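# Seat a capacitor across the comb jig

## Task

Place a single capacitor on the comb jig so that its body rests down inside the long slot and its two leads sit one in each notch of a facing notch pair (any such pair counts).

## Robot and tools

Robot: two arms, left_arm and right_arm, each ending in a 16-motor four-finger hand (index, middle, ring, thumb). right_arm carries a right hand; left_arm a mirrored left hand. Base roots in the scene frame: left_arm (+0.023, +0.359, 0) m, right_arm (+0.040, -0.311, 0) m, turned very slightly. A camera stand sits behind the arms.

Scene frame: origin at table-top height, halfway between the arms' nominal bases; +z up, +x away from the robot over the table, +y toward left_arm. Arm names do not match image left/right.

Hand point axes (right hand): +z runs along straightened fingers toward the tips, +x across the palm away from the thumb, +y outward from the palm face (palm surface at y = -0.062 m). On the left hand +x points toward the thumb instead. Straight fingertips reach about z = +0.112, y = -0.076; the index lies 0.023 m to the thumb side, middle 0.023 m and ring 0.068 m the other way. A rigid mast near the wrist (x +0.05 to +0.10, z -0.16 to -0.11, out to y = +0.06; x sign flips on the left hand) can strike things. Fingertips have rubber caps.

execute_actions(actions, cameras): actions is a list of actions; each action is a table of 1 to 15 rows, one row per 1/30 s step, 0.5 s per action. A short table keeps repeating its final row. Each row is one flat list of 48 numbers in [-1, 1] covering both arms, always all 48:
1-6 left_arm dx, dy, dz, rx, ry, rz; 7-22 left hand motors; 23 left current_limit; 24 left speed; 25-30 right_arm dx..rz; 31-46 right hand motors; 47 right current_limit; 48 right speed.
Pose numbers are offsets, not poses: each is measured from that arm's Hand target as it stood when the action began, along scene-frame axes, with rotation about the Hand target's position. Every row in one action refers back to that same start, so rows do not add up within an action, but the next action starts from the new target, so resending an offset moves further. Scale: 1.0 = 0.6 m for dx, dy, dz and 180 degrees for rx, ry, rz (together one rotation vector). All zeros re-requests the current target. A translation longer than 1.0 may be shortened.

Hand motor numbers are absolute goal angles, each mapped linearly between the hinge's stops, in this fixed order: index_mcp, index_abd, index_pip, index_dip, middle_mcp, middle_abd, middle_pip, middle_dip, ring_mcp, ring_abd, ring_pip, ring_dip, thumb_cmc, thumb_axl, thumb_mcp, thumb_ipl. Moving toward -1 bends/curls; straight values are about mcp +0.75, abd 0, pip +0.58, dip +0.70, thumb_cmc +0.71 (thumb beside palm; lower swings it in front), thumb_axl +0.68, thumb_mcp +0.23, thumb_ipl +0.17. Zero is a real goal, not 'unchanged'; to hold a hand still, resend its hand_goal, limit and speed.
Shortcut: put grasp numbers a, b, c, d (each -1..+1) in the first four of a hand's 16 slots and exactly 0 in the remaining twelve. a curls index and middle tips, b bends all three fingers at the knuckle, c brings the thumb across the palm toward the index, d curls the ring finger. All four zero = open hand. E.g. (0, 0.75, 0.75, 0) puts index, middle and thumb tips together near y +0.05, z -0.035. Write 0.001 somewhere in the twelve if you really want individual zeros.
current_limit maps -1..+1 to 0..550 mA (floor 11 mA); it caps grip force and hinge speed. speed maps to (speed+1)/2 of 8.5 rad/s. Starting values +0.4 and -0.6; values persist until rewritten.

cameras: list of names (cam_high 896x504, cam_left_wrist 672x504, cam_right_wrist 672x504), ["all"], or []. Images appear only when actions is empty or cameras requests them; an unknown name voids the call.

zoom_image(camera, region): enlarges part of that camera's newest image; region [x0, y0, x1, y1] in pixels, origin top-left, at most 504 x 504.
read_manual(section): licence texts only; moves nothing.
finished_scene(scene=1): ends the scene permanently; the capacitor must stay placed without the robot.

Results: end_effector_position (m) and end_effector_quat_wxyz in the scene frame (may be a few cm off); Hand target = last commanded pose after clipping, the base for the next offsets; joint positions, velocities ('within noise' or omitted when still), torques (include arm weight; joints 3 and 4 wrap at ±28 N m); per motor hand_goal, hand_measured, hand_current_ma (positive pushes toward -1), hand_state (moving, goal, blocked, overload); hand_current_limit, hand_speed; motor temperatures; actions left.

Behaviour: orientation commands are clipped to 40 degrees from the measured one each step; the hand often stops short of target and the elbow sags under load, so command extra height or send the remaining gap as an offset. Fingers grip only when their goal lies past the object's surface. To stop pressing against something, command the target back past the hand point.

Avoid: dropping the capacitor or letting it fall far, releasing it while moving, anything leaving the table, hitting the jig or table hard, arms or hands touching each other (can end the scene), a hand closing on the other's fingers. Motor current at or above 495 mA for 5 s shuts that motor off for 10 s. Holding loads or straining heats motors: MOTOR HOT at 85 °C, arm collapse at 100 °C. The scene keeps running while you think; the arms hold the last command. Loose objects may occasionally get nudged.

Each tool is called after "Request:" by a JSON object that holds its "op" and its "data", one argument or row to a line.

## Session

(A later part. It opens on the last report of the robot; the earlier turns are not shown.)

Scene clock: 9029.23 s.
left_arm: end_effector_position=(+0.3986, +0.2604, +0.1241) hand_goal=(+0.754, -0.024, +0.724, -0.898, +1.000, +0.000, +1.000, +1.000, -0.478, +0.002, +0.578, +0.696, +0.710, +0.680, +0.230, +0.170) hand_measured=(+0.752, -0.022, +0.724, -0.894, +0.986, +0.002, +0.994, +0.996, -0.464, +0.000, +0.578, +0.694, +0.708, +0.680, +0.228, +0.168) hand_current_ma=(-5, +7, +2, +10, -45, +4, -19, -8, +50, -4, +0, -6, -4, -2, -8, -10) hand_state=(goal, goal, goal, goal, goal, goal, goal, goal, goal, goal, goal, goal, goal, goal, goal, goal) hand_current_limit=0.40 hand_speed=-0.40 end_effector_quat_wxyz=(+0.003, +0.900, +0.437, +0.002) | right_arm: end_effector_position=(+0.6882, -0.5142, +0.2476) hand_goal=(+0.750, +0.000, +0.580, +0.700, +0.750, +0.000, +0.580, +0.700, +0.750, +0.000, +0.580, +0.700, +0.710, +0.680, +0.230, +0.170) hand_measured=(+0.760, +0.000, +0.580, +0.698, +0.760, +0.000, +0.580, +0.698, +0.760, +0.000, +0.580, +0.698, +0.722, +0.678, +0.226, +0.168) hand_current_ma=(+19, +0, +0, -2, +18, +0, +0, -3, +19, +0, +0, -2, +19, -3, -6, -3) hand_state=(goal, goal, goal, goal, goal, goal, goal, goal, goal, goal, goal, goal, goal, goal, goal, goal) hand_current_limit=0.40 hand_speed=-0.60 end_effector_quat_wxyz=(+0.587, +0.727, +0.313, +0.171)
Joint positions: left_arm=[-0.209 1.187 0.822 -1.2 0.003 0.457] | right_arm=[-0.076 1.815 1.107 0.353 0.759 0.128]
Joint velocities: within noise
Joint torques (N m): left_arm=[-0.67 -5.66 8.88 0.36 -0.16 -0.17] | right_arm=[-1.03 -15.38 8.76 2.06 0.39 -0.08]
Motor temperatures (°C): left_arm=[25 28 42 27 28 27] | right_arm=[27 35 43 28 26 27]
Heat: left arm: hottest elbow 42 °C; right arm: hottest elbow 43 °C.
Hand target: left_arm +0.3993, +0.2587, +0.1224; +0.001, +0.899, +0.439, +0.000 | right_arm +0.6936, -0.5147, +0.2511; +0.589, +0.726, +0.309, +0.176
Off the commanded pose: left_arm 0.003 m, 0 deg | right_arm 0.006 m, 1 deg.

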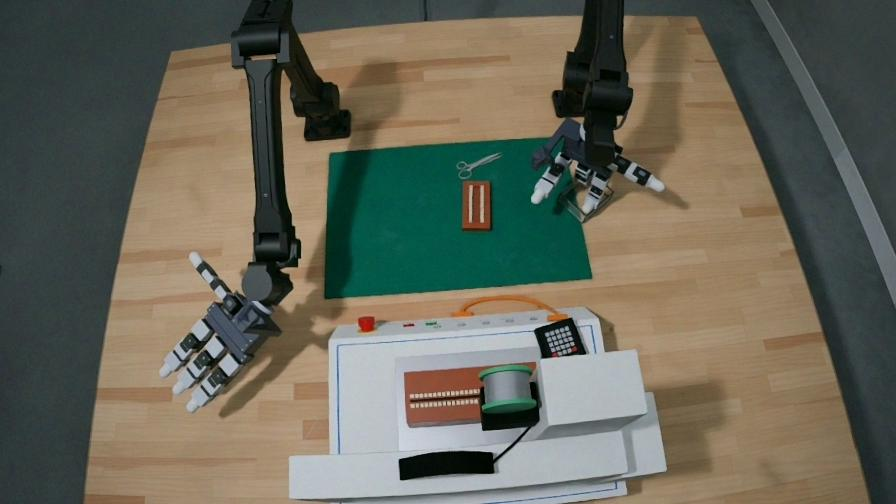

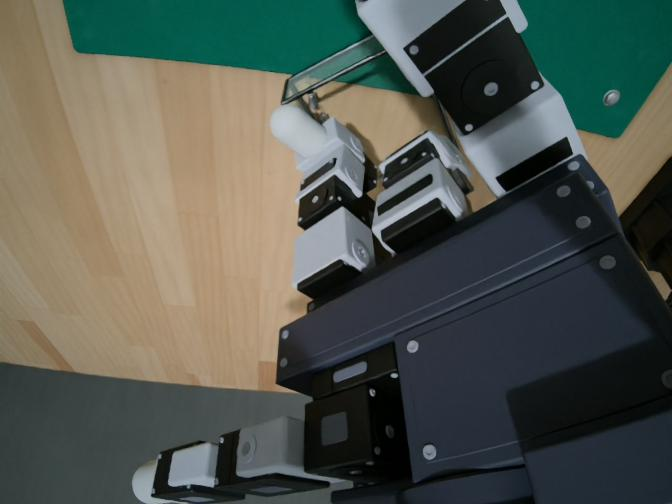

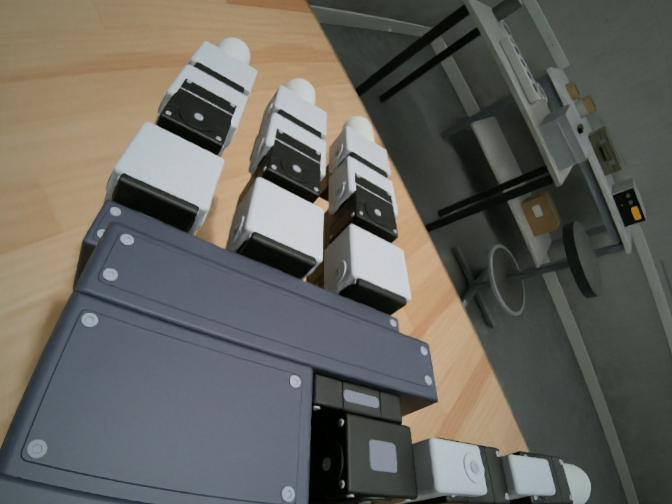

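Request:
{"op": "execute_actions", "data": {
  "actions": [
    [[0,0,0.04,0,0,0, 0.753,-0.025,0.723,-0.898, 1,0.001,1,1, -0.479,0.001,0.577,0.696, 0.71,0.68,0.23,0.17, 0.4,-0.4, 0,0,0,0,0,0, 0,0,0,0,0,0,0,0,0,0,0,0,0,0,0,0, 0.4,-0.6],[0,0,0.1,0,0,0, 0.753,-0.025,0.723,-0.898, 1,0.001,1,1, -0.479,0.001,0.577,0.696, 0.71,0.68,0.23,0.17, 0.4,-0.4, 0,0,0,0,0,0, 0,0,0,0,0,0,0,0,0,0,0,0,0,0,0,0, 0.4,-0.6]]
  ],
  "cameras": ["cam_left_wrist","cam_high"]
}}

Scene clock: 9044.07 s.
left_arm: end_effector_position=(+0.3852, +0.2632, +0.1607) hand_goal=(+0.754, -0.024, +0.724, -0.898, +1.000, +0.002, +1.000, +1.000, -0.478, +0.002, +0.578, +0.696, +0.710, +0.680, +0.230, +0.170) hand_measured=(+0.752, -0.022, +0.724, -0.894, +0.988, +0.002, +0.994, +0.996, -0.464, +0.000, +0.578, +0.694, +0.708, +0.680, +0.228, +0.168) hand_current_ma=(-5, +7, +2, +10, -42, -1, -19, -8, +50, -4, +0, -6, -4, -2, -8, -10) hand_state=(goal, goal, goal, goal, goal, goal, goal, goal, goal, goal, goal, goal, goal, goal, goal, goal) hand_current_limit=0.40 hand_speed=-0.40 end_effector_quat_wxyz=(-0.011, +0.899, +0.437, -0.017) | right_arm: end_effector_position=(+0.6882, -0.5142, +0.2476) hand_goal=(+0.750, +0.000, +0.580, +0.700, +0.750, +0.000, +0.580, +0.700, +0.750, +0.000, +0.580, +0.700, +0.710, +0.680, +0.230, +0.170) hand_measured=(+0.760, +0.000, +0.580, +0.698, +0.760, +0.000, +0.580, +0.698, +0.760, +0.000, +0.580, +0.698, +0.722, +0.678, +0.226, +0.168) hand_current_ma=(+19, +0, +0, -2, +18, +0, +0, -3, +19, +0, +0, -2, +19, -3, -6, -3) hand_state=(goal, goal, goal, goal, goal, goal, goal, goal, goal, goal, goal, goal, goal, goal, goal, goal) hand_current_limit=0.40 hand_speed=-0.60 end_effector_quat_wxyz=(+0.587, +0.727, +0.313, +0.171)
Joint positions: left_arm=[-0.209 1.145 0.902 -1.369 0.003 0.457] | right_arm=[-0.076 1.815 1.107 0.353 0.759 0.128]
Joint torques (N m): left_arm=[-0.73 -5.95 12.66 0.24 -0.14 -0.16] | right_arm=[-1.26 -15.27 8.72 2.19 0.39 -0.08]
Heat: left arm: hottest elbow 42 °C; right arm: hottest elbow 43 °C.
Hand target: left_arm +0.3993, +0.2587, +0.1825; +0.001, +0.899, +0.439, +0.000 | right_arm +0.6936, -0.5147, +0.2511; +0.589, +0.726, +0.309, +0.176
Off the commanded pose: left_arm 0.026 m, 2 deg | right_arm 0.006 m, 1 deg.
Images, in order (width x height): cam_high 896x504, cam_left_wrist 672x504.

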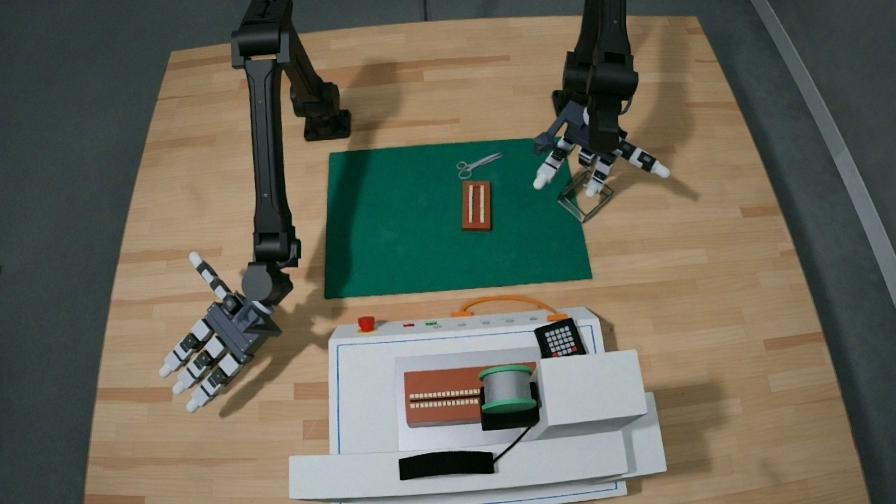

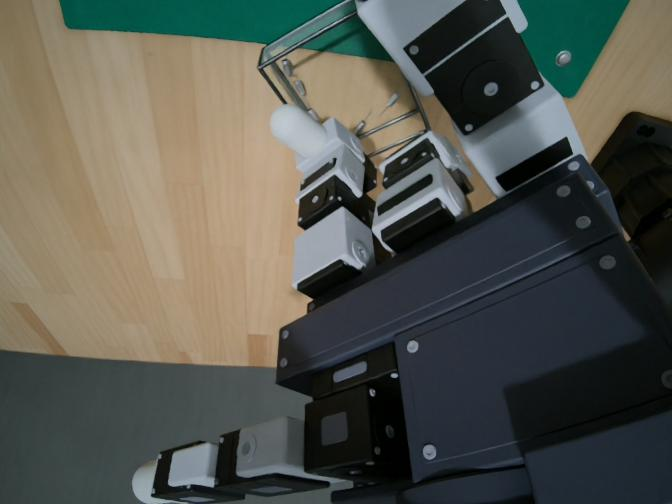

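Request:
{"op": "zoom_image", "data": {
  "camera": "cam_left_wrist",
  "region": [240, 0, 480, 180]
}}

Request:
{"op": "zoom_image", "data": {
  "camera": "cam_high",
  "region": [520, 150, 660, 240]
}}

Scaled by 2.100 from the camera's 672x504 image, which has a finer 960x720 frame.

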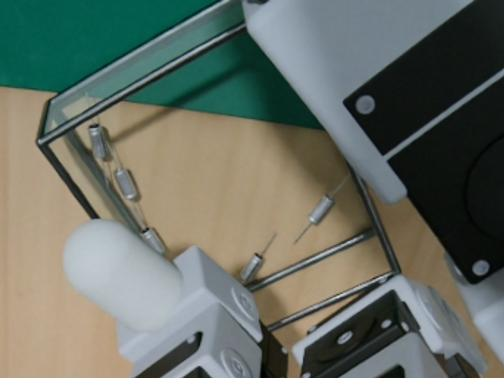

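Scaled by 3.600 from the camera's 896x504 image, which has a finer 1280x720 frame.

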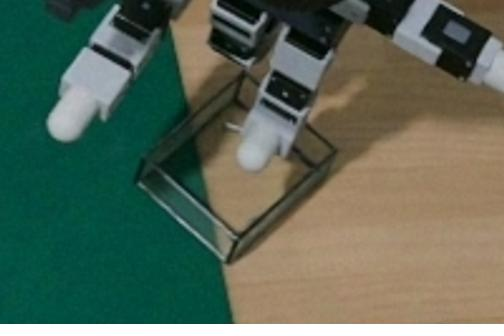

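Request:
{"op": "execute_actions", "data": {
  "actions": [
    [[-0.03,0.005,-0.005,0,0,-0.03, 0.753,0.001,0.58,-0.681, 1,-0.8,1,1, -0.479,0.001,0.577,0.696, 0.71,0.68,0.23,0.17, 0.4,-0.4, 0,0,0,0,0,0, 0,0,0,0,0,0,0,0,0,0,0,0,0,0,0,0, 0.4,-0.6],[-0.06,0.01,-0.015,0,0,-0.06, 0.753,0.001,0.58,-0.681, 1,-0.8,1,1, -0.479,0.001,0.577,0.696, 0.71,0.68,0.23,0.17, 0.4,-0.4, 0,0,0,0,0,0, 0,0,0,0,0,0,0,0,0,0,0,0,0,0,0,0, 0.4,-0.6],[-0.0788,0.0138,-0.0208,0,0,-0.0778, 0.753,0.001,0.58,-0.681, 1,-0.8,1,1, -0.479,0.001,0.577,0.696, 0.71,0.68,0.23,0.17, 0.4,-0.4, 0,0,0,0,0,0, 0,0,0,0,0,0,0,0,0,0,0,0,0,0,0,0, 0.4,-0.6]],
    [[0,0,0,0,0,0, 0.753,0.001,0.58,-0.681, 0.753,-0.8,-0.153,0.7, -0.479,0.001,0.577,0.696, 0.71,0.68,0.23,0.17, 0.4,-0.4, 0,0,0,0,0,0, 0,0,0,0,0,0,0,0,0,0,0,0,0,0,0,0, 0.4,-0.6]]
  ],
  "cameras": ["cam_left_wrist","cam_high"]
}}

Scene clock: 9369.13 s.
left_arm: end_effector_position=(+0.3522, +0.2648, +0.1687) hand_goal=(+0.754, +0.002, +0.580, -0.680, +0.754, -0.800, -0.152, +0.700, -0.478, +0.002, +0.578, +0.696, +0.710, +0.680, +0.230, +0.170) hand_measured=(+0.752, -0.002, +0.584, -0.682, +0.756, -0.792, -0.148, +0.702, -0.464, +0.000, +0.578, +0.694, +0.708, +0.680, +0.228, +0.168) hand_current_ma=(-5, -7, +8, -6, +3, +19, +14, +7, +50, -4, +0, -6, -3, -2, -8, -10) hand_state=(goal, goal, goal, goal, goal, goal, goal, goal, goal, goal, goal, goal, goal, goal, goal, goal) hand_current_limit=0.40 hand_speed=-0.40 end_effector_quat_wxyz=(-0.001, +0.945, +0.327, +0.000) | right_arm: end_effector_position=(+0.6882, -0.5142, +0.2476) hand_goal=(+0.750, +0.000, +0.580, +0.700, +0.750, +0.000, +0.580, +0.700, +0.750, +0.000, +0.580, +0.700, +0.710, +0.680, +0.230, +0.170) hand_measured=(+0.760, +0.000, +0.580, +0.698, +0.760, +0.000, +0.580, +0.698, +0.760, +0.000, +0.580, +0.698, +0.722, +0.678, +0.226, +0.168) hand_current_ma=(+19, +0, +0, -2, +18, +0, +0, -3, +19, +0, +0, -2, +19, -3, -6, -3) hand_state=(goal, goal, goal, goal, goal, goal, goal, goal, goal, goal, goal, goal, goal, goal, goal, goal) hand_current_limit=0.40 hand_speed=-0.60 end_effector_quat_wxyz=(+0.587, +0.727, +0.313, +0.171)
Joint positions: left_arm=[-0.157 1.037 0.84 -1.375 -0.001 0.748] | right_arm=[-0.076 1.815 1.107 0.353 0.759 0.128]
Joint torques (N m): left_arm=[0.56 -4.66 9.06 0.27 0.12 0.03] | right_arm=[-1.32 -15.21 8.81 2.11 0.39 -0.08]
Heat: left arm: hottest elbow 45 °C; right arm: hottest elbow 43 °C.
Hand target: left_arm +0.3519, +0.2670, +0.1699; +0.001, +0.945, +0.326, +0.000 | right_arm +0.6936, -0.5147, +0.2511; +0.589, +0.726, +0.309, +0.176
Off the commanded pose: left_arm 0.003 m, 0 deg | right_arm 0.006 m, 1 deg.
Images, in order (width x height): cam_high 896x504, cam_left_wrist 672x504.

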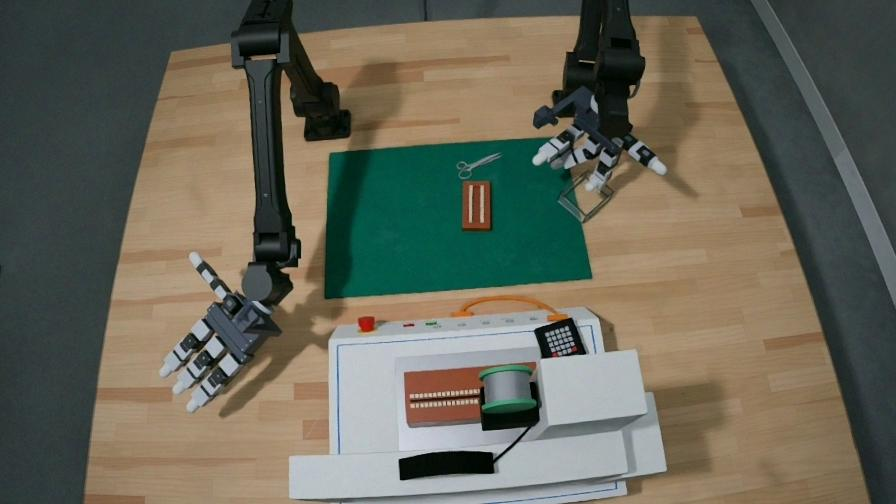

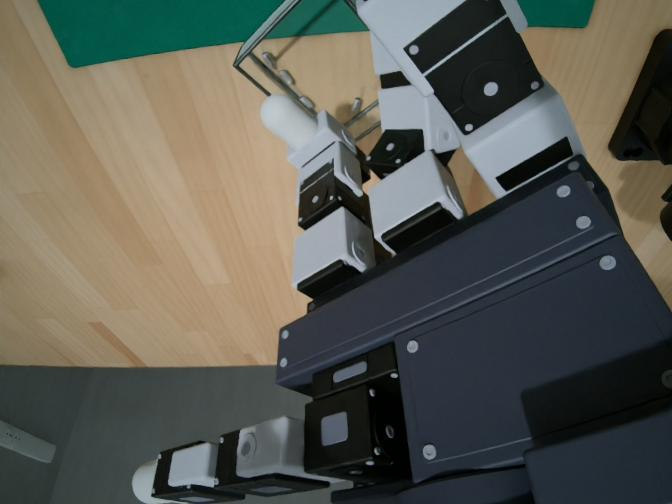

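Request:
{"op": "zoom_image", "data": {
  "camera": "cam_left_wrist",
  "region": [210, 0, 410, 150]
}}

Request:
{"op": "zoom_image", "data": {
  "camera": "cam_high",
  "region": [520, 150, 660, 240]
}}

Scaled by 2.520 from the camera's 672x504 image, which has a finer 960x720 frame.

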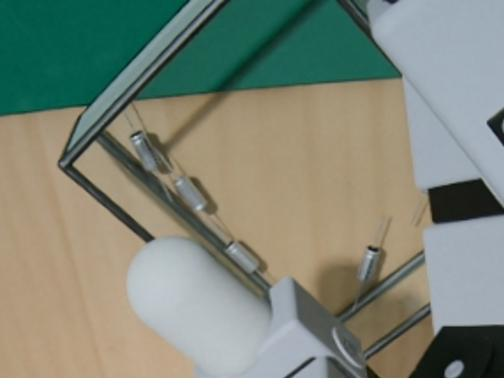

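Scaled by 3.600 from the camera's 896x504 image, which has a finer 1280x720 frame.

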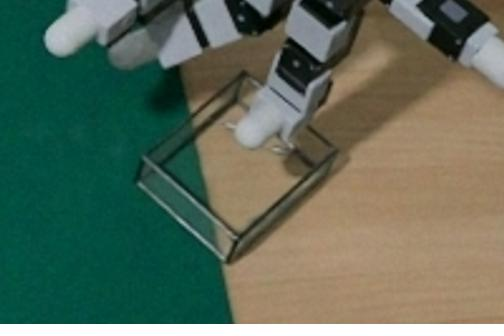

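Request:
{"op": "execute_actions", "data": {
  "actions": [
    [[0,0,-0.04,0,0,0, 0.753,0.001,0.58,-0.681, 0.753,-0.8,-0.153,0.7, -0.479,0.001,0.577,0.696, 0.71,0.68,0.23,0.17, 0.4,-0.4, 0,0,0,0,0,0, 0,0,0,0,0,0,0,0,0,0,0,0,0,0,0,0, 0.4,-0.6],[0,0,-0.08,0,0,0, 0.753,0.001,0.58,-0.681, 0.753,-0.8,-0.153,0.7, -0.479,0.001,0.577,0.696, 0.71,0.68,0.23,0.17, 0.4,-0.4, 0,0,0,0,0,0, 0,0,0,0,0,0,0,0,0,0,0,0,0,0,0,0, 0.4,-0.6],[-0.003,0.002,-0.105,0,0,0, 0.753,0.001,0.58,-0.681, 0.753,-0.8,-0.153,0.7, -0.479,0.001,0.577,0.696, 0.71,0.68,0.23,0.17, 0.4,-0.4, 0,0,0,0,0,0, 0,0,0,0,0,0,0,0,0,0,0,0,0,0,0,0, 0.4,-0.6]]
  ],
  "cameras": ["cam_left_wrist","cam_high"]
}}

Scene clock: 9426.07 s.
left_arm: end_effector_position=(+0.3442, +0.2669, +0.1043) hand_goal=(+0.754, +0.002, +0.580, -0.680, +0.754, -0.800, -0.152, +0.700, -0.478, +0.002, +0.578, +0.696, +0.710, +0.680, +0.230, +0.170) hand_measured=(+0.750, +0.000, +0.582, -0.682, +0.756, -0.794, -0.148, +0.702, -0.464, +0.000, +0.578, +0.694, +0.708, +0.680, +0.228, +0.168) hand_current_ma=(-9, -6, +3, -6, +3, +17, +11, +7, +50, -4, +0, -6, -3, -2, -9, -10) hand_state=(goal, goal, goal, goal, goal, goal, goal, goal, goal, goal, goal, goal, goal, goal, goal, goal) hand_current_limit=0.40 hand_speed=-0.40 end_effector_quat_wxyz=(-0.003, +0.945, +0.326, -0.005) | right_arm: end_effector_position=(+0.6882, -0.5142, +0.2476) hand_goal=(+0.750, +0.000, +0.580, +0.700, +0.750, +0.000, +0.580, +0.700, +0.750, +0.000, +0.580, +0.700, +0.710, +0.680, +0.230, +0.170) hand_measured=(+0.760, +0.000, +0.580, +0.698, +0.760, +0.000, +0.580, +0.698, +0.760, +0.000, +0.580, +0.698, +0.722, +0.678, +0.226, +0.168) hand_current_ma=(+19, +0, +0, -2, +18, +0, +0, -3, +19, +0, +0, -2, +19, -3, -6, -3) hand_state=(goal, goal, goal, goal, goal, goal, goal, goal, goal, goal, goal, goal, goal, goal, goal, goal) hand_current_limit=0.40 hand_speed=-0.60 end_effector_quat_wxyz=(+0.587, +0.727, +0.313, +0.171)
Joint positions: left_arm=[-0.153 1.079 0.694 -1.198 -0.001 0.752] | right_arm=[-0.076 1.815 1.107 0.353 0.759 0.128]
Joint torques (N m): left_arm=[0.5 -4.07 9.2 0.88 0.1 0.02] | right_arm=[-0.79 -15.38 8.73 2.17 0.39 -0.1]
Heat: left arm: hottest elbow 43 °C; right arm: hottest elbow 43 °C.
Hand target: left_arm +0.3502, +0.2682, +0.1070; +0.001, +0.945, +0.326, +0.000 | right_arm +0.6936, -0.5147, +0.2511; +0.589, +0.726, +0.309, +0.176
Off the commanded pose: left_arm 0.007 m, 1 deg | right_arm 0.006 m, 1 deg.
Images, in order (width x height): cam_high 896x504, cam_left_wrist 672x504.

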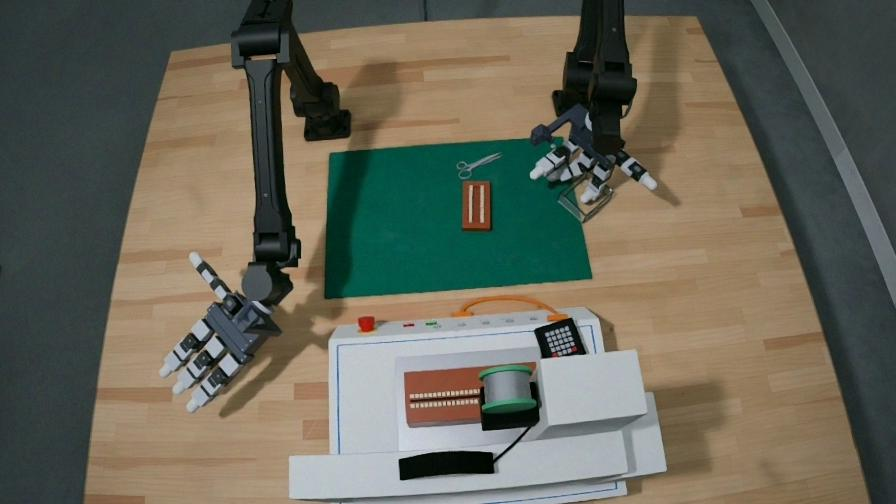

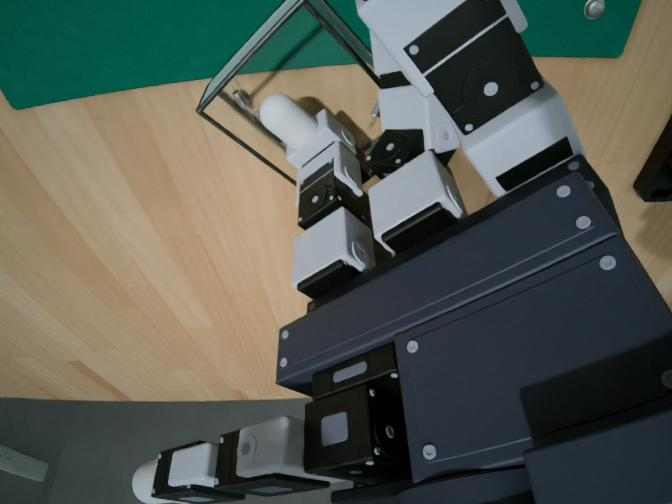

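Request:
{"op": "execute_actions", "data": {
  "actions": [
    [[0,0,-0.01,0,0,0, 0.753,0.001,0.58,-0.681, 0.753,-0.8,-0.153,0.7, -0.479,0.001,0.577,0.696, 0.71,0.68,0.23,0.17, 0.4,-0.4, 0,0,0,0,0,0, 0,0,0,0,0,0,0,0,0,0,0,0,0,0,0,0, 0.4,-0.6],[0.006,0.005,-0.02,0,0,0, 0.753,0.001,0.58,-0.681, 0.753,-0.8,-0.153,0.7, -0.479,0.001,0.577,0.696, 0.71,0.68,0.23,0.17, 0.4,-0.4, 0,0,0,0,0,0, 0,0,0,0,0,0,0,0,0,0,0,0,0,0,0,0, 0.4,-0.6],[0.0131,0.0103,-0.02,0,0,0, 0.753,0.001,0.58,-0.681, 0.753,-0.8,-0.153,0.7, -0.479,0.001,0.577,0.696, 0.71,0.68,0.23,0.17, 0.4,-0.4, 0,0,0,0,0,0, 0,0,0,0,0,0,0,0,0,0,0,0,0,0,0,0, 0.4,-0.6]]
  ],
  "cameras": ["cam_left_wrist"]
}}

Scene clock: 9447.00 s.
left_arm: end_effector_position=(+0.3557, +0.2730, +0.0964) hand_goal=(+0.754, +0.002, +0.580, -0.680, +0.754, -0.800, -0.152, +0.700, -0.478, +0.002, +0.578, +0.696, +0.710, +0.680, +0.230, +0.170) hand_measured=(+0.750, +0.000, +0.582, -0.682, +0.756, -0.794, -0.148, +0.702, -0.464, +0.000, +0.578, +0.694, +0.708, +0.680, +0.228, +0.168) hand_current_ma=(-8, -6, +3, -6, +3, +17, +11, +7, +50, -4, +0, -6, -3, -2, -9, -10) hand_state=(goal, goal, goal, goal, goal, goal, goal, goal, goal, goal, goal, goal, goal, goal, goal, goal) hand_current_limit=0.40 hand_speed=-0.40 end_effector_quat_wxyz=(-0.001, +0.945, +0.328, -0.001) | right_arm: end_effector_position=(+0.6882, -0.5142, +0.2476) hand_goal=(+0.750, +0.000, +0.580, +0.700, +0.750, +0.000, +0.580, +0.700, +0.750, +0.000, +0.580, +0.700, +0.710, +0.680, +0.230, +0.170) hand_measured=(+0.760, +0.000, +0.580, +0.698, +0.760, +0.000, +0.580, +0.698, +0.760, +0.000, +0.580, +0.698, +0.722, +0.678, +0.226, +0.168) hand_current_ma=(+19, +0, +0, -2, +18, +0, +0, -3, +19, +0, +0, -2, +19, -3, -6, -3) hand_state=(goal, goal, goal, goal, goal, goal, goal, goal, goal, goal, goal, goal, goal, goal, goal, goal) hand_current_limit=0.40 hand_speed=-0.60 end_effector_quat_wxyz=(+0.587, +0.727, +0.313, +0.171)
Joint positions: left_arm=[-0.125 1.115 0.694 -1.152 -0.001 0.778] | right_arm=[-0.076 1.815 1.107 0.353 0.759 0.128]
Joint torques (N m): left_arm=[0.5 -4.37 8.4 0.8 0.11 0.03] | right_arm=[-0.85 -14.86 8.81 2.07 0.39 -0.08]
Heat: left arm: hottest elbow 43 °C; right arm: hottest elbow 43 °C.
Hand target: left_arm +0.3580, +0.2744, +0.0949; +0.000, +0.945, +0.326, +0.000 | right_arm +0.6936, -0.5147, +0.2511; +0.589, +0.726, +0.309, +0.176
Off the commanded pose: left_arm 0.003 m, 0 deg | right_arm 0.006 m, 1 deg.
Images, in order (width x height): cam_left_wrist 672x504.

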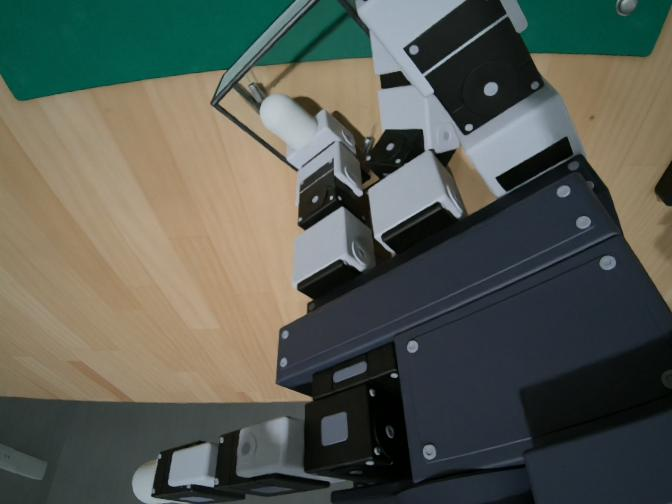

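Request:
{"op": "execute_actions", "data": {
  "actions": [
    [[0.02,0.0155,0,0,0,0, 0.753,0.001,0.58,-0.681, 0.753,-0.8,-0.153,0.7, -0.479,0.001,0.577,0.696, 0.71,0.68,0.23,0.17, 0.4,-0.4, 0,0,0,0,0,0, 0,0,0,0,0,0,0,0,0,0,0,0,0,0,0,0, 0.4,-0.6],[0.04,0.031,0,0,0,0, 0.753,0.001,0.58,-0.681, 0.753,-0.8,-0.153,0.7, -0.479,0.001,0.577,0.696, 0.71,0.68,0.23,0.17, 0.4,-0.4, 0,0,0,0,0,0, 0,0,0,0,0,0,0,0,0,0,0,0,0,0,0,0, 0.4,-0.6],[0.058,0.045,0,0,0,0, 0.753,0.001,0.58,-0.681, 0.753,-0.8,-0.153,0.7, -0.479,0.001,0.577,0.696, 0.71,0.68,0.23,0.17, 0.4,-0.4, 0,0,0,0,0,0, 0,0,0,0,0,0,0,0,0,0,0,0,0,0,0,0, 0.4,-0.6]]
  ],
  "cameras": ["cam_left_wrist","cam_high"]
}}

Request:
{"op": "zoom_image", "data": {
  "camera": "cam_left_wrist",
  "region": [190, 0, 430, 180]
}}

Request:
{"op": "zoom_image", "data": {
  "camera": "cam_high",
  "region": [520, 150, 660, 240]
}}

Scene clock: 9469.73 s.
left_arm: end_effector_position=(+0.3652, +0.2868, +0.0902) hand_goal=(+0.754, +0.002, +0.580, -0.680, +0.754, -0.800, -0.152, +0.700, -0.478, +0.002, +0.578, +0.696, +0.710, +0.680, +0.230, +0.170) hand_measured=(+0.740, -0.026, +0.572, -0.682, +0.728, -0.852, -0.150, +0.702, -0.464, +0.000, +0.578, +0.694, +0.708, +0.680, +0.228, +0.168) hand_current_ma=(-52, -83, -23, -4, -96, -171, +7, +7, +50, -4, +1, -6, -3, -2, -9, -10) hand_state=(goal, blocked, goal, goal, blocked, blocked, goal, goal, goal, goal, goal, goal, goal, goal, goal, goal) hand_current_limit=0.40 hand_speed=-0.40 end_effector_quat_wxyz=(+0.007, +0.951, +0.308, -0.023) | right_arm: end_effector_position=(+0.6882, -0.5142, +0.2476) hand_goal=(+0.750, +0.000, +0.580, +0.700, +0.750, +0.000, +0.580, +0.700, +0.750, +0.000, +0.580, +0.700, +0.710, +0.680, +0.230, +0.170) hand_measured=(+0.760, +0.000, +0.580, +0.698, +0.760, +0.000, +0.580, +0.698, +0.760, +0.000, +0.580, +0.698, +0.722, +0.678, +0.226, +0.168) hand_current_ma=(+19, +0, +0, -2, +18, +0, +0, -3, +19, +0, +0, -2, +19, -3, -6, -3) hand_state=(goal, goal, goal, goal, goal, goal, goal, goal, goal, goal, goal, goal, goal, goal, goal, goal) hand_current_limit=0.40 hand_speed=-0.60 end_effector_quat_wxyz=(+0.587, +0.727, +0.313, +0.171)
Joint positions: left_arm=[-0.04 1.181 0.726 -1.154 0.029 0.905] | right_arm=[-0.076 1.815 1.107 0.353 0.759 0.128]
Joint torques (N m): left_arm=[1.73 -2.9 11.44 1.51 -1.13 -0.14] | right_arm=[-0.85 -14.86 8.83 2.11 0.44 -0.09]
Heat: left arm: hottest elbow 42 °C; right arm: hottest elbow 43 °C.
Hand target: left_arm +0.3929, +0.3013, +0.0951; +0.001, +0.945, +0.326, +0.000 | right_arm +0.6936, -0.5147, +0.2511; +0.589, +0.726, +0.309, +0.176
Off the commanded pose: left_arm 0.032 m, 3 deg | right_arm 0.006 m, 1 deg.
Images, in order (width x height): cam_high 896x504, cam_left_wrist 672x504.

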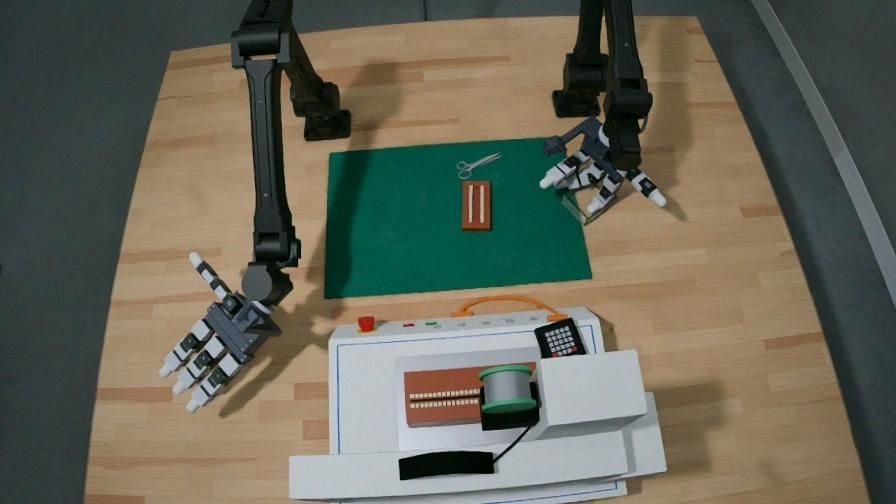

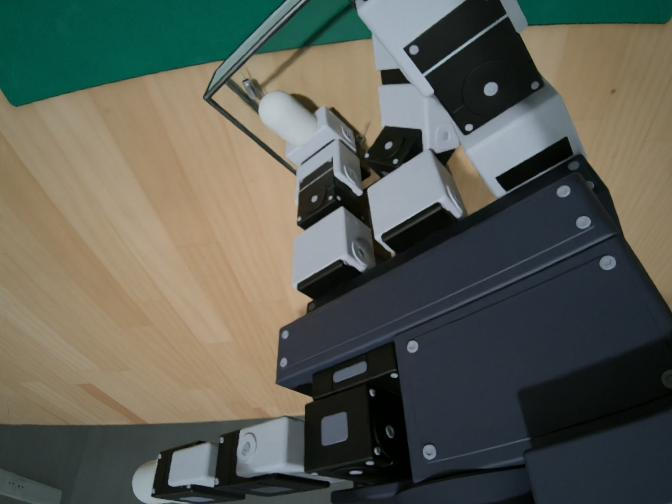

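Scaled by 2.100 from the camera's 672x504 image, which has a finer 960x720 frame.

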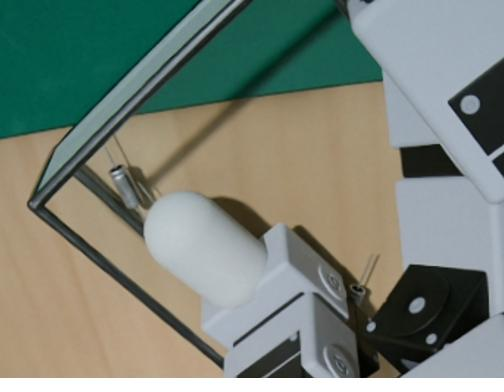

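Scaled by 3.600 from the camera's 896x504 image, which has a finer 1280x720 frame.

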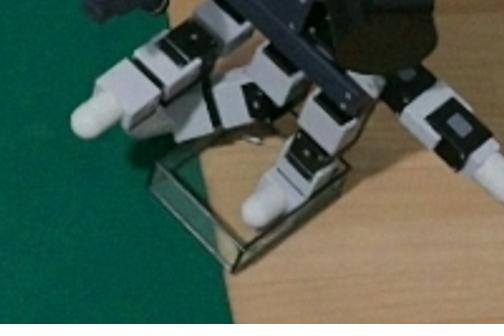

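Request:
{"op": "execute_actions", "data": {
  "actions": [
    [[-0.04,-0.022,0,0,0,0, 0.753,0.001,0.58,-0.681, 0.753,-0.8,-0.153,0.7, -0.479,0.001,0.577,0.696, 0.71,0.68,0.23,0.17, 0.4,-0.4, 0,0,0,0,0,0, 0,0,0,0,0,0,0,0,0,0,0,0,0,0,0,0, 0.4,-0.6],[-0.0495,-0.0285,0.01,0,0,0, 0.753,0.001,0.58,-0.681, 0.753,-0.8,-0.153,0.7, -0.479,0.001,0.577,0.696, 0.71,0.68,0.23,0.17, 0.4,-0.4, 0,0,0,0,0,0, 0,0,0,0,0,0,0,0,0,0,0,0,0,0,0,0, 0.4,-0.6],[-0.0495,-0.0285,0.05,0,0,0, 0.753,0.001,0.58,-0.681, 0.753,-0.8,-0.153,0.7, -0.479,0.001,0.577,0.696, 0.71,0.68,0.23,0.17, 0.4,-0.4, 0,0,0,0,0,0, 0,0,0,0,0,0,0,0,0,0,0,0,0,0,0,0, 0.4,-0.6],[-0.0495,-0.0285,0.133,0,0,0, 0.753,0.001,0.58,-0.681, 0.753,-0.8,-0.153,0.7, -0.479,0.001,0.577,0.696, 0.71,0.68,0.23,0.17, 0.4,-0.4, 0,0,0,0,0,0, 0,0,0,0,0,0,0,0,0,0,0,0,0,0,0,0, 0.4,-0.6]],
    [[0,-0.02,0,0,0,0, 0.753,0.001,0.58,-0.681, 1,0.001,1,1, -0.479,0.001,0.577,0.696, 0.71,0.68,0.23,0.17, 0.4,-0.4, 0,0,0,0,0,0, 0,0,0,0,0,0,0,0,0,0,0,0,0,0,0,0, 0.4,-0.6]]
  ],
  "cameras": ["cam_left_wrist","cam_high"]
}}

Request:
{"op": "zoom_image", "data": {
  "camera": "cam_left_wrist",
  "region": [210, 0, 450, 180]
}}

Request:
{"op": "zoom_image", "data": {
  "camera": "cam_high",
  "region": [520, 150, 660, 240]
}}

Scene clock: 9750.67 s.
left_arm: end_effector_position=(+0.3479, +0.2755, +0.1563) hand_goal=(+0.754, +0.002, +0.580, -0.680, +1.000, +0.002, +1.000, +1.000, -0.478, +0.002, +0.578, +0.696, +0.710, +0.680, +0.230, +0.170) hand_measured=(+0.750, +0.000, +0.578, -0.682, +0.992, +0.000, +0.994, +0.998, -0.464, +0.000, +0.578, +0.694, +0.708, +0.680, +0.228, +0.168) hand_current_ma=(-9, -7, -8, -4, -26, -6, -20, -8, +50, -4, +1, -6, -2, -2, -9, -10) hand_state=(goal, goal, goal, goal, goal, goal, goal, goal, goal, goal, goal, goal, goal, goal, goal, goal) hand_current_limit=0.40 hand_speed=-0.40 end_effector_quat_wxyz=(-0.005, +0.946, +0.324, -0.016) | right_arm: end_effector_position=(+0.6882, -0.5142, +0.2476) hand_goal=(+0.750, +0.000, +0.580, +0.700, +0.750, +0.000, +0.580, +0.700, +0.750, +0.000, +0.580, +0.700, +0.710, +0.680, +0.230, +0.170) hand_measured=(+0.760, +0.000, +0.580, +0.698, +0.760, +0.000, +0.580, +0.698, +0.760, +0.000, +0.580, +0.698, +0.722, +0.678, +0.226, +0.168) hand_current_ma=(+19, +0, +0, -2, +18, +0, +0, -3, +19, +0, +0, -2, +19, -3, -6, -3) hand_state=(goal, goal, goal, goal, goal, goal, goal, goal, goal, goal, goal, goal, goal, goal, goal, goal) hand_current_limit=0.40 hand_speed=-0.60 end_effector_quat_wxyz=(+0.587, +0.727, +0.313, +0.171)
Joint positions: left_arm=[-0.112 1.051 0.822 -1.374 0.005 0.798] | right_arm=[-0.076 1.815 1.107 0.353 0.759 0.128]
Joint torques (N m): left_arm=[-0.73 -3.84 12.74 0.08 -0.13 -0.15] | right_arm=[-0.5 -15.27 8.7 2.13 0.37 -0.09]
Motor temperatures (°C): left_arm=[25 28 47 27 31 27] | right_arm=[27 35 43 28 26 27]
Heat: left arm: hottest elbow 47 °C; right arm: hottest elbow 43 °C.
Hand target: left_arm +0.3632, +0.2722, +0.1748; +0.001, +0.945, +0.326, +0.000 | right_arm +0.6936, -0.5147, +0.2511; +0.589, +0.726, +0.309, +0.176
Off the commanded pose: left_arm 0.024 m, 2 deg | right_arm 0.006 m, 1 deg.
Images, in order (width x height): cam_high 896x504, cam_left_wrist 672x504.

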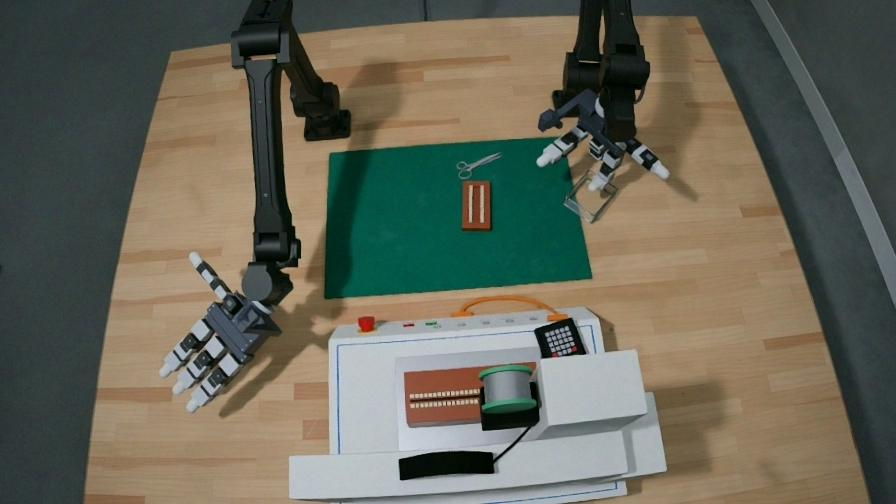

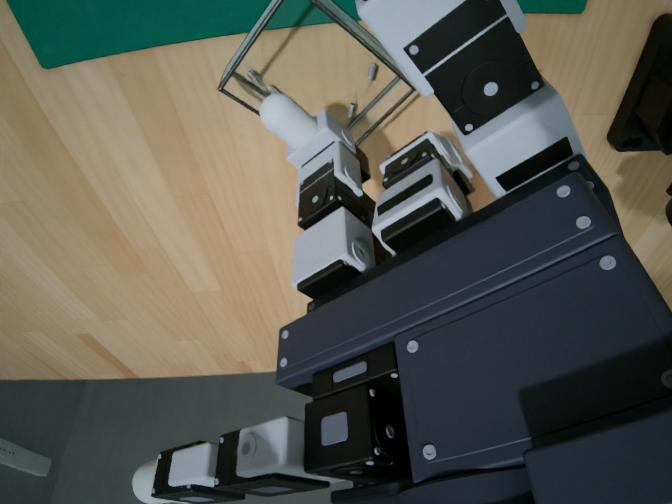

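Scaled by 2.100 from the camera's 672x504 image, which has a finer 960x720 frame.

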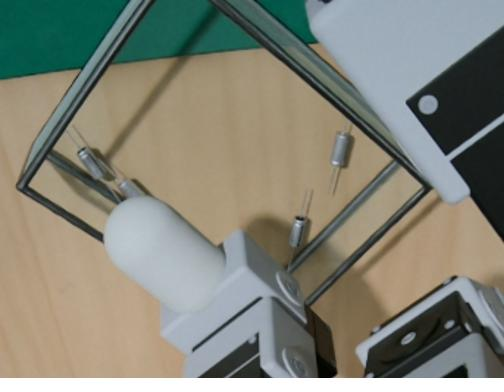

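Scaled by 3.600 from the camera's 896x504 image, which has a finer 1280x720 frame.

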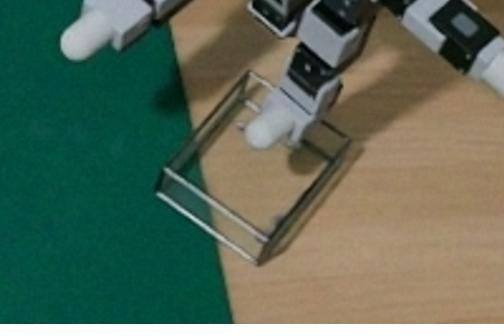

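Request:
{"op": "execute_actions", "data": {
  "actions": [
    [[-0.0025,0.006,-0.004,0,0,0.024, 0.753,0.001,0.58,-0.681, 1,0.001,1,1, -0.479,0.001,0.577,0.696, 0.71,0.68,0.23,0.17, 0.4,-0.4, 0,0,0,0,0,0, 0,0,0,0,0,0,0,0,0,0,0,0,0,0,0,0, 0.4,-0.6],[-0.0053,0.013,-0.008,0,0,0.0472, 0.753,0.001,0.58,0.7, 1,0.001,1,1, -0.479,0.001,0.577,0.696, 0.71,0.68,0.23,0.17, 0.4,-0.4, 0,0,0,0,0,0, 0,0,0,0,0,0,0,0,0,0,0,0,0,0,0,0, 0.4,-0.6]]
  ],
  "cameras": ["cam_left_wrist"]
}}

Request:
{"op": "zoom_image", "data": {
  "camera": "cam_left_wrist",
  "region": [210, 0, 450, 180]
}}

Scene clock: 9861.00 s.
left_arm: end_effector_position=(+0.3545, +0.2828, +0.1575) hand_goal=(+0.754, +0.002, +0.580, +0.700, +1.000, +0.002, +1.000, +1.000, -0.478, +0.002, +0.578, +0.696, +0.710, +0.680, +0.230, +0.170) hand_measured=(+0.750, +0.000, +0.578, +0.698, +0.992, +0.000, +0.994, +0.998, -0.464, +0.000, +0.578, +0.694, +0.708, +0.680, +0.228, +0.168) hand_current_ma=(-9, -7, -7, -8, -26, -6, -19, -8, +50, -4, +1, -6, -2, -2, -9, -10) hand_state=(goal, goal, goal, goal, goal, goal, goal, goal, goal, goal, goal, goal, goal, goal, goal, goal) hand_current_limit=0.40 hand_speed=-0.40 end_effector_quat_wxyz=(-0.005, +0.919, +0.394, -0.014) | right_arm: end_effector_position=(+0.6882, -0.5142, +0.2476) hand_goal=(+0.750, +0.000, +0.580, +0.700, +0.750, +0.000, +0.580, +0.700, +0.750, +0.000, +0.580, +0.700, +0.710, +0.680, +0.230, +0.170) hand_measured=(+0.760, +0.000, +0.580, +0.698, +0.760, +0.000, +0.580, +0.698, +0.760, +0.000, +0.580, +0.698, +0.722, +0.678, +0.226, +0.168) hand_current_ma=(+19, +0, +0, -2, +18, +0, +0, -3, +19, +0, +0, -2, +19, -3, -6, -3) hand_state=(goal, goal, goal, goal, goal, goal, goal, goal, goal, goal, goal, goal, goal, goal, goal, goal) hand_current_limit=0.40 hand_speed=-0.60 end_effector_quat_wxyz=(+0.587, +0.727, +0.313, +0.171)
Joint positions: left_arm=[-0.127 1.047 0.822 -1.374 0.005 0.634] | right_arm=[-0.076 1.815 1.107 0.353 0.759 0.128]
Joint torques (N m): left_arm=[-0.91 -5.36 10.47 0.23 -0.14 -0.19] | right_arm=[-0.91 -15.38 8.84 2.13 0.37 -0.09]
Heat: left arm: hottest elbow 49 °C; right arm: hottest elbow 43 °C.
Hand target: left_arm +0.3600, +0.2800, +0.1701; +0.001, +0.919, +0.395, +0.000 | right_arm +0.6936, -0.5147, +0.2511; +0.589, +0.726, +0.309, +0.176
Off the commanded pose: left_arm 0.014 m, 2 deg | right_arm 0.006 m, 1 deg.
Images, in order (width x height): cam_left_wrist 672x504.

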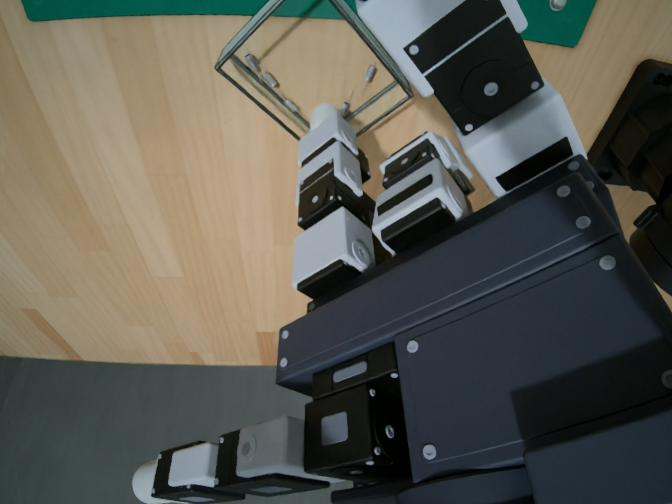

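Scaled by 2.100 from the camera's 672x504 image, which has a finer 960x720 frame.

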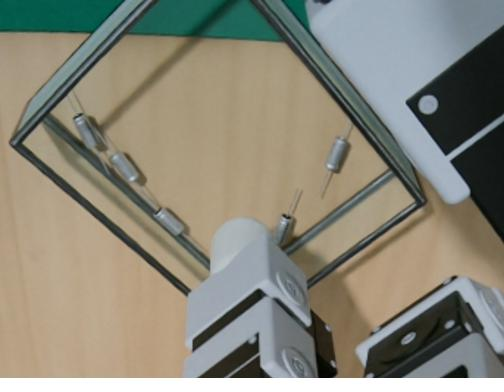

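Request:
{"op": "execute_actions", "data": {
  "actions": [
    [[0,0,-0.03,0,0,0, 0.753,0.163,0.58,0.7, 1,0.001,1,1, -0.479,0.001,0.577,0.696, 0.71,0.68,0.23,0.17, 0.4,-0.4, 0,0,0,0,0,0, 0,0,0,0,0,0,0,0,0,0,0,0,0,0,0,0, 0.4,-0.6],[0,0,-0.0585,0,0,0, 0.753,0.163,0.58,0.7, 1,0.001,1,1, -0.479,0.001,0.577,0.696, 0.71,0.68,0.23,0.17, 0.4,-0.4, 0,0,0,0,0,0, 0,0,0,0,0,0,0,0,0,0,0,0,0,0,0,0, 0.4,-0.6]]
  ],
  "cameras": ["cam_left_wrist"]
}}

Request:
{"op": "zoom_image", "data": {
  "camera": "cam_left_wrist",
  "region": [200, 0, 440, 180]
}}

Scene clock: 9907.83 s.
left_arm: end_effector_position=(+0.3564, +0.2826, +0.1351) hand_goal=(+0.754, +0.164, +0.580, +0.700, +1.000, +0.002, +1.000, +1.000, -0.478, +0.002, +0.578, +0.696, +0.710, +0.680, +0.230, +0.170) hand_measured=(+0.752, +0.160, +0.578, +0.698, +0.992, +0.000, +0.994, +0.998, -0.464, +0.000, +0.578, +0.694, +0.708, +0.680, +0.228, +0.168) hand_current_ma=(-8, -10, -7, -8, -26, -6, -18, -8, +50, -4, +1, -6, -2, -2, -9, -10) hand_state=(goal, goal, goal, goal, goal, goal, goal, goal, goal, goal, goal, goal, goal, goal, goal, goal) hand_current_limit=0.40 hand_speed=-0.40 end_effector_quat_wxyz=(+0.000, +0.919, +0.394, -0.003) | right_arm: end_effector_position=(+0.6882, -0.5142, +0.2476) hand_goal=(+0.750, +0.000, +0.580, +0.700, +0.750, +0.000, +0.580, +0.700, +0.750, +0.000, +0.580, +0.700, +0.710, +0.680, +0.230, +0.170) hand_measured=(+0.760, +0.000, +0.580, +0.698, +0.760, +0.000, +0.580, +0.698, +0.760, +0.000, +0.580, +0.698, +0.722, +0.678, +0.226, +0.168) hand_current_ma=(+19, +0, +0, -2, +18, +0, +0, -3, +19, +0, +0, -2, +19, -3, -6, -3) hand_state=(goal, goal, goal, goal, goal, goal, goal, goal, goal, goal, goal, goal, goal, goal, goal, goal) hand_current_limit=0.40 hand_speed=-0.60 end_effector_quat_wxyz=(+0.587, +0.727, +0.313, +0.171)
Joint positions: left_arm=[-0.128 1.054 0.761 -1.283 0.004 0.632] | right_arm=[-0.076 1.815 1.107 0.353 0.759 0.128]
Joint torques (N m): left_arm=[-0.91 -3.84 9.07 0.72 -0.15 -0.18] | right_arm=[-0.85 -15.03 8.76 2.09 0.38 -0.08]
Heat: left arm: hottest elbow 47 °C; right arm: hottest elbow 43 °C.
Hand target: left_arm +0.3600, +0.2800, +0.1348; +0.001, +0.919, +0.395, +0.000 | right_arm +0.6936, -0.5147, +0.2511; +0.589, +0.726, +0.309, +0.176
Off the commanded pose: left_arm 0.004 m, 0 deg | right_arm 0.006 m, 1 deg.
Images, in order (width x height): cam_left_wrist 672x504.

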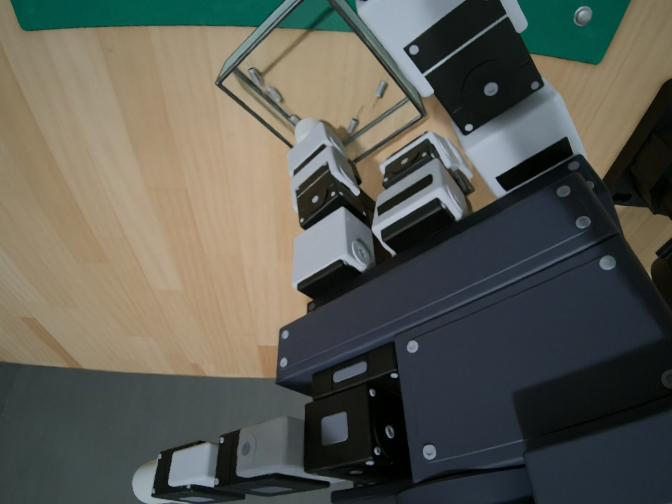

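Scaled by 2.100 from the camera's 672x504 image, which has a finer 960x720 frame.

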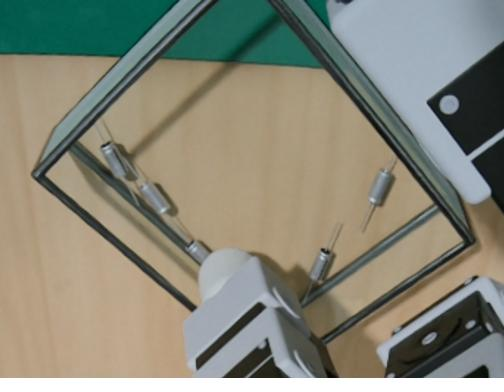

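Request:
{"op": "execute_actions", "data": {
  "actions": [
    [[0,0,-0.0085,0,0,0, 0.735,0.175,0.58,0.7, 1,0.001,1,1, -0.479,0.001,0.577,0.696, 0.71,0.68,0.23,0.17, 0.4,-0.4, 0,0,0,0,0,0, 0,0,0,0,0,0,0,0,0,0,0,0,0,0,0,0, 0.4,-0.6]]
  ],
  "cameras": ["cam_left_wrist"]
}}

Request:
{"op": "zoom_image", "data": {
  "camera": "cam_left_wrist",
  "region": [230, 40, 350, 130]
}}

Scene clock: 9928.77 s.
left_arm: end_effector_position=(+0.3575, +0.2826, +0.1317) hand_goal=(+0.736, +0.176, +0.580, +0.700, +1.000, +0.002, +1.000, +1.000, -0.478, +0.002, +0.578, +0.696, +0.710, +0.680, +0.230, +0.170) hand_measured=(+0.738, +0.170, +0.578, +0.698, +0.992, +0.000, +0.994, +0.998, -0.464, +0.000, +0.578, +0.694, +0.708, +0.680, +0.228, +0.168) hand_current_ma=(+4, -12, -5, -6, -26, -6, -18, -8, +50, -4, +1, -6, -2, -2, -9, -10) hand_state=(goal, goal, goal, goal, goal, goal, goal, goal, goal, goal, goal, goal, goal, goal, goal, goal) hand_current_limit=0.40 hand_speed=-0.40 end_effector_quat_wxyz=(+0.001, +0.919, +0.395, -0.001) | right_arm: end_effector_position=(+0.6882, -0.5142, +0.2476) hand_goal=(+0.750, +0.000, +0.580, +0.700, +0.750, +0.000, +0.580, +0.700, +0.750, +0.000, +0.580, +0.700, +0.710, +0.680, +0.230, +0.170) hand_measured=(+0.760, +0.000, +0.580, +0.698, +0.760, +0.000, +0.580, +0.698, +0.760, +0.000, +0.580, +0.698, +0.722, +0.678, +0.226, +0.168) hand_current_ma=(+19, +0, +0, -2, +18, +0, +0, -3, +19, +0, +0, -2, +19, -3, -6, -3) hand_state=(goal, goal, goal, goal, goal, goal, goal, goal, goal, goal, goal, goal, goal, goal, goal, goal) hand_current_limit=0.40 hand_speed=-0.60 end_effector_quat_wxyz=(+0.587, +0.727, +0.313, +0.171)
Joint positions: left_arm=[-0.128 1.058 0.753 -1.267 0.004 0.632] | right_arm=[-0.076 1.815 1.107 0.353 0.759 0.128]
Joint torques (N m): left_arm=[-0.91 -3.78 8.84 0.76 -0.15 -0.17] | right_arm=[-0.5 -15.27 8.7 2.13 0.39 -0.09]
Heat: left arm: hottest elbow 45 °C; right arm: hottest elbow 43 °C.
Hand target: left_arm +0.3600, +0.2801, +0.1298; +0.001, +0.919, +0.395, +0.000 | right_arm +0.6936, -0.5147, +0.2511; +0.589, +0.726, +0.309, +0.176
Off the commanded pose: left_arm 0.004 m, 0 deg | right_arm 0.006 m, 1 deg.
Images, in order (width x height): cam_left_wrist 672x504.

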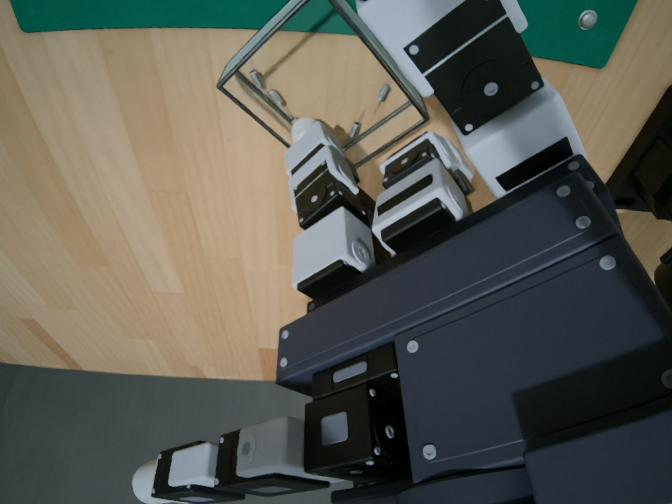

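Scaled by 4.200 from the camera's 672x504 image, which has a finer 960x720 frame.

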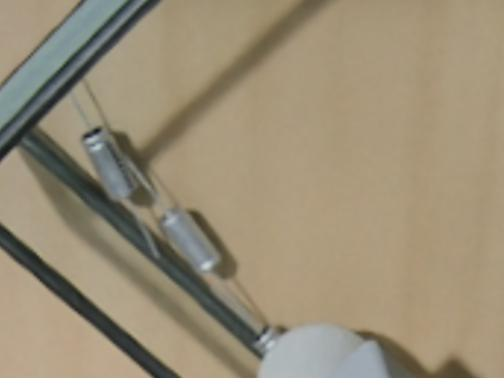

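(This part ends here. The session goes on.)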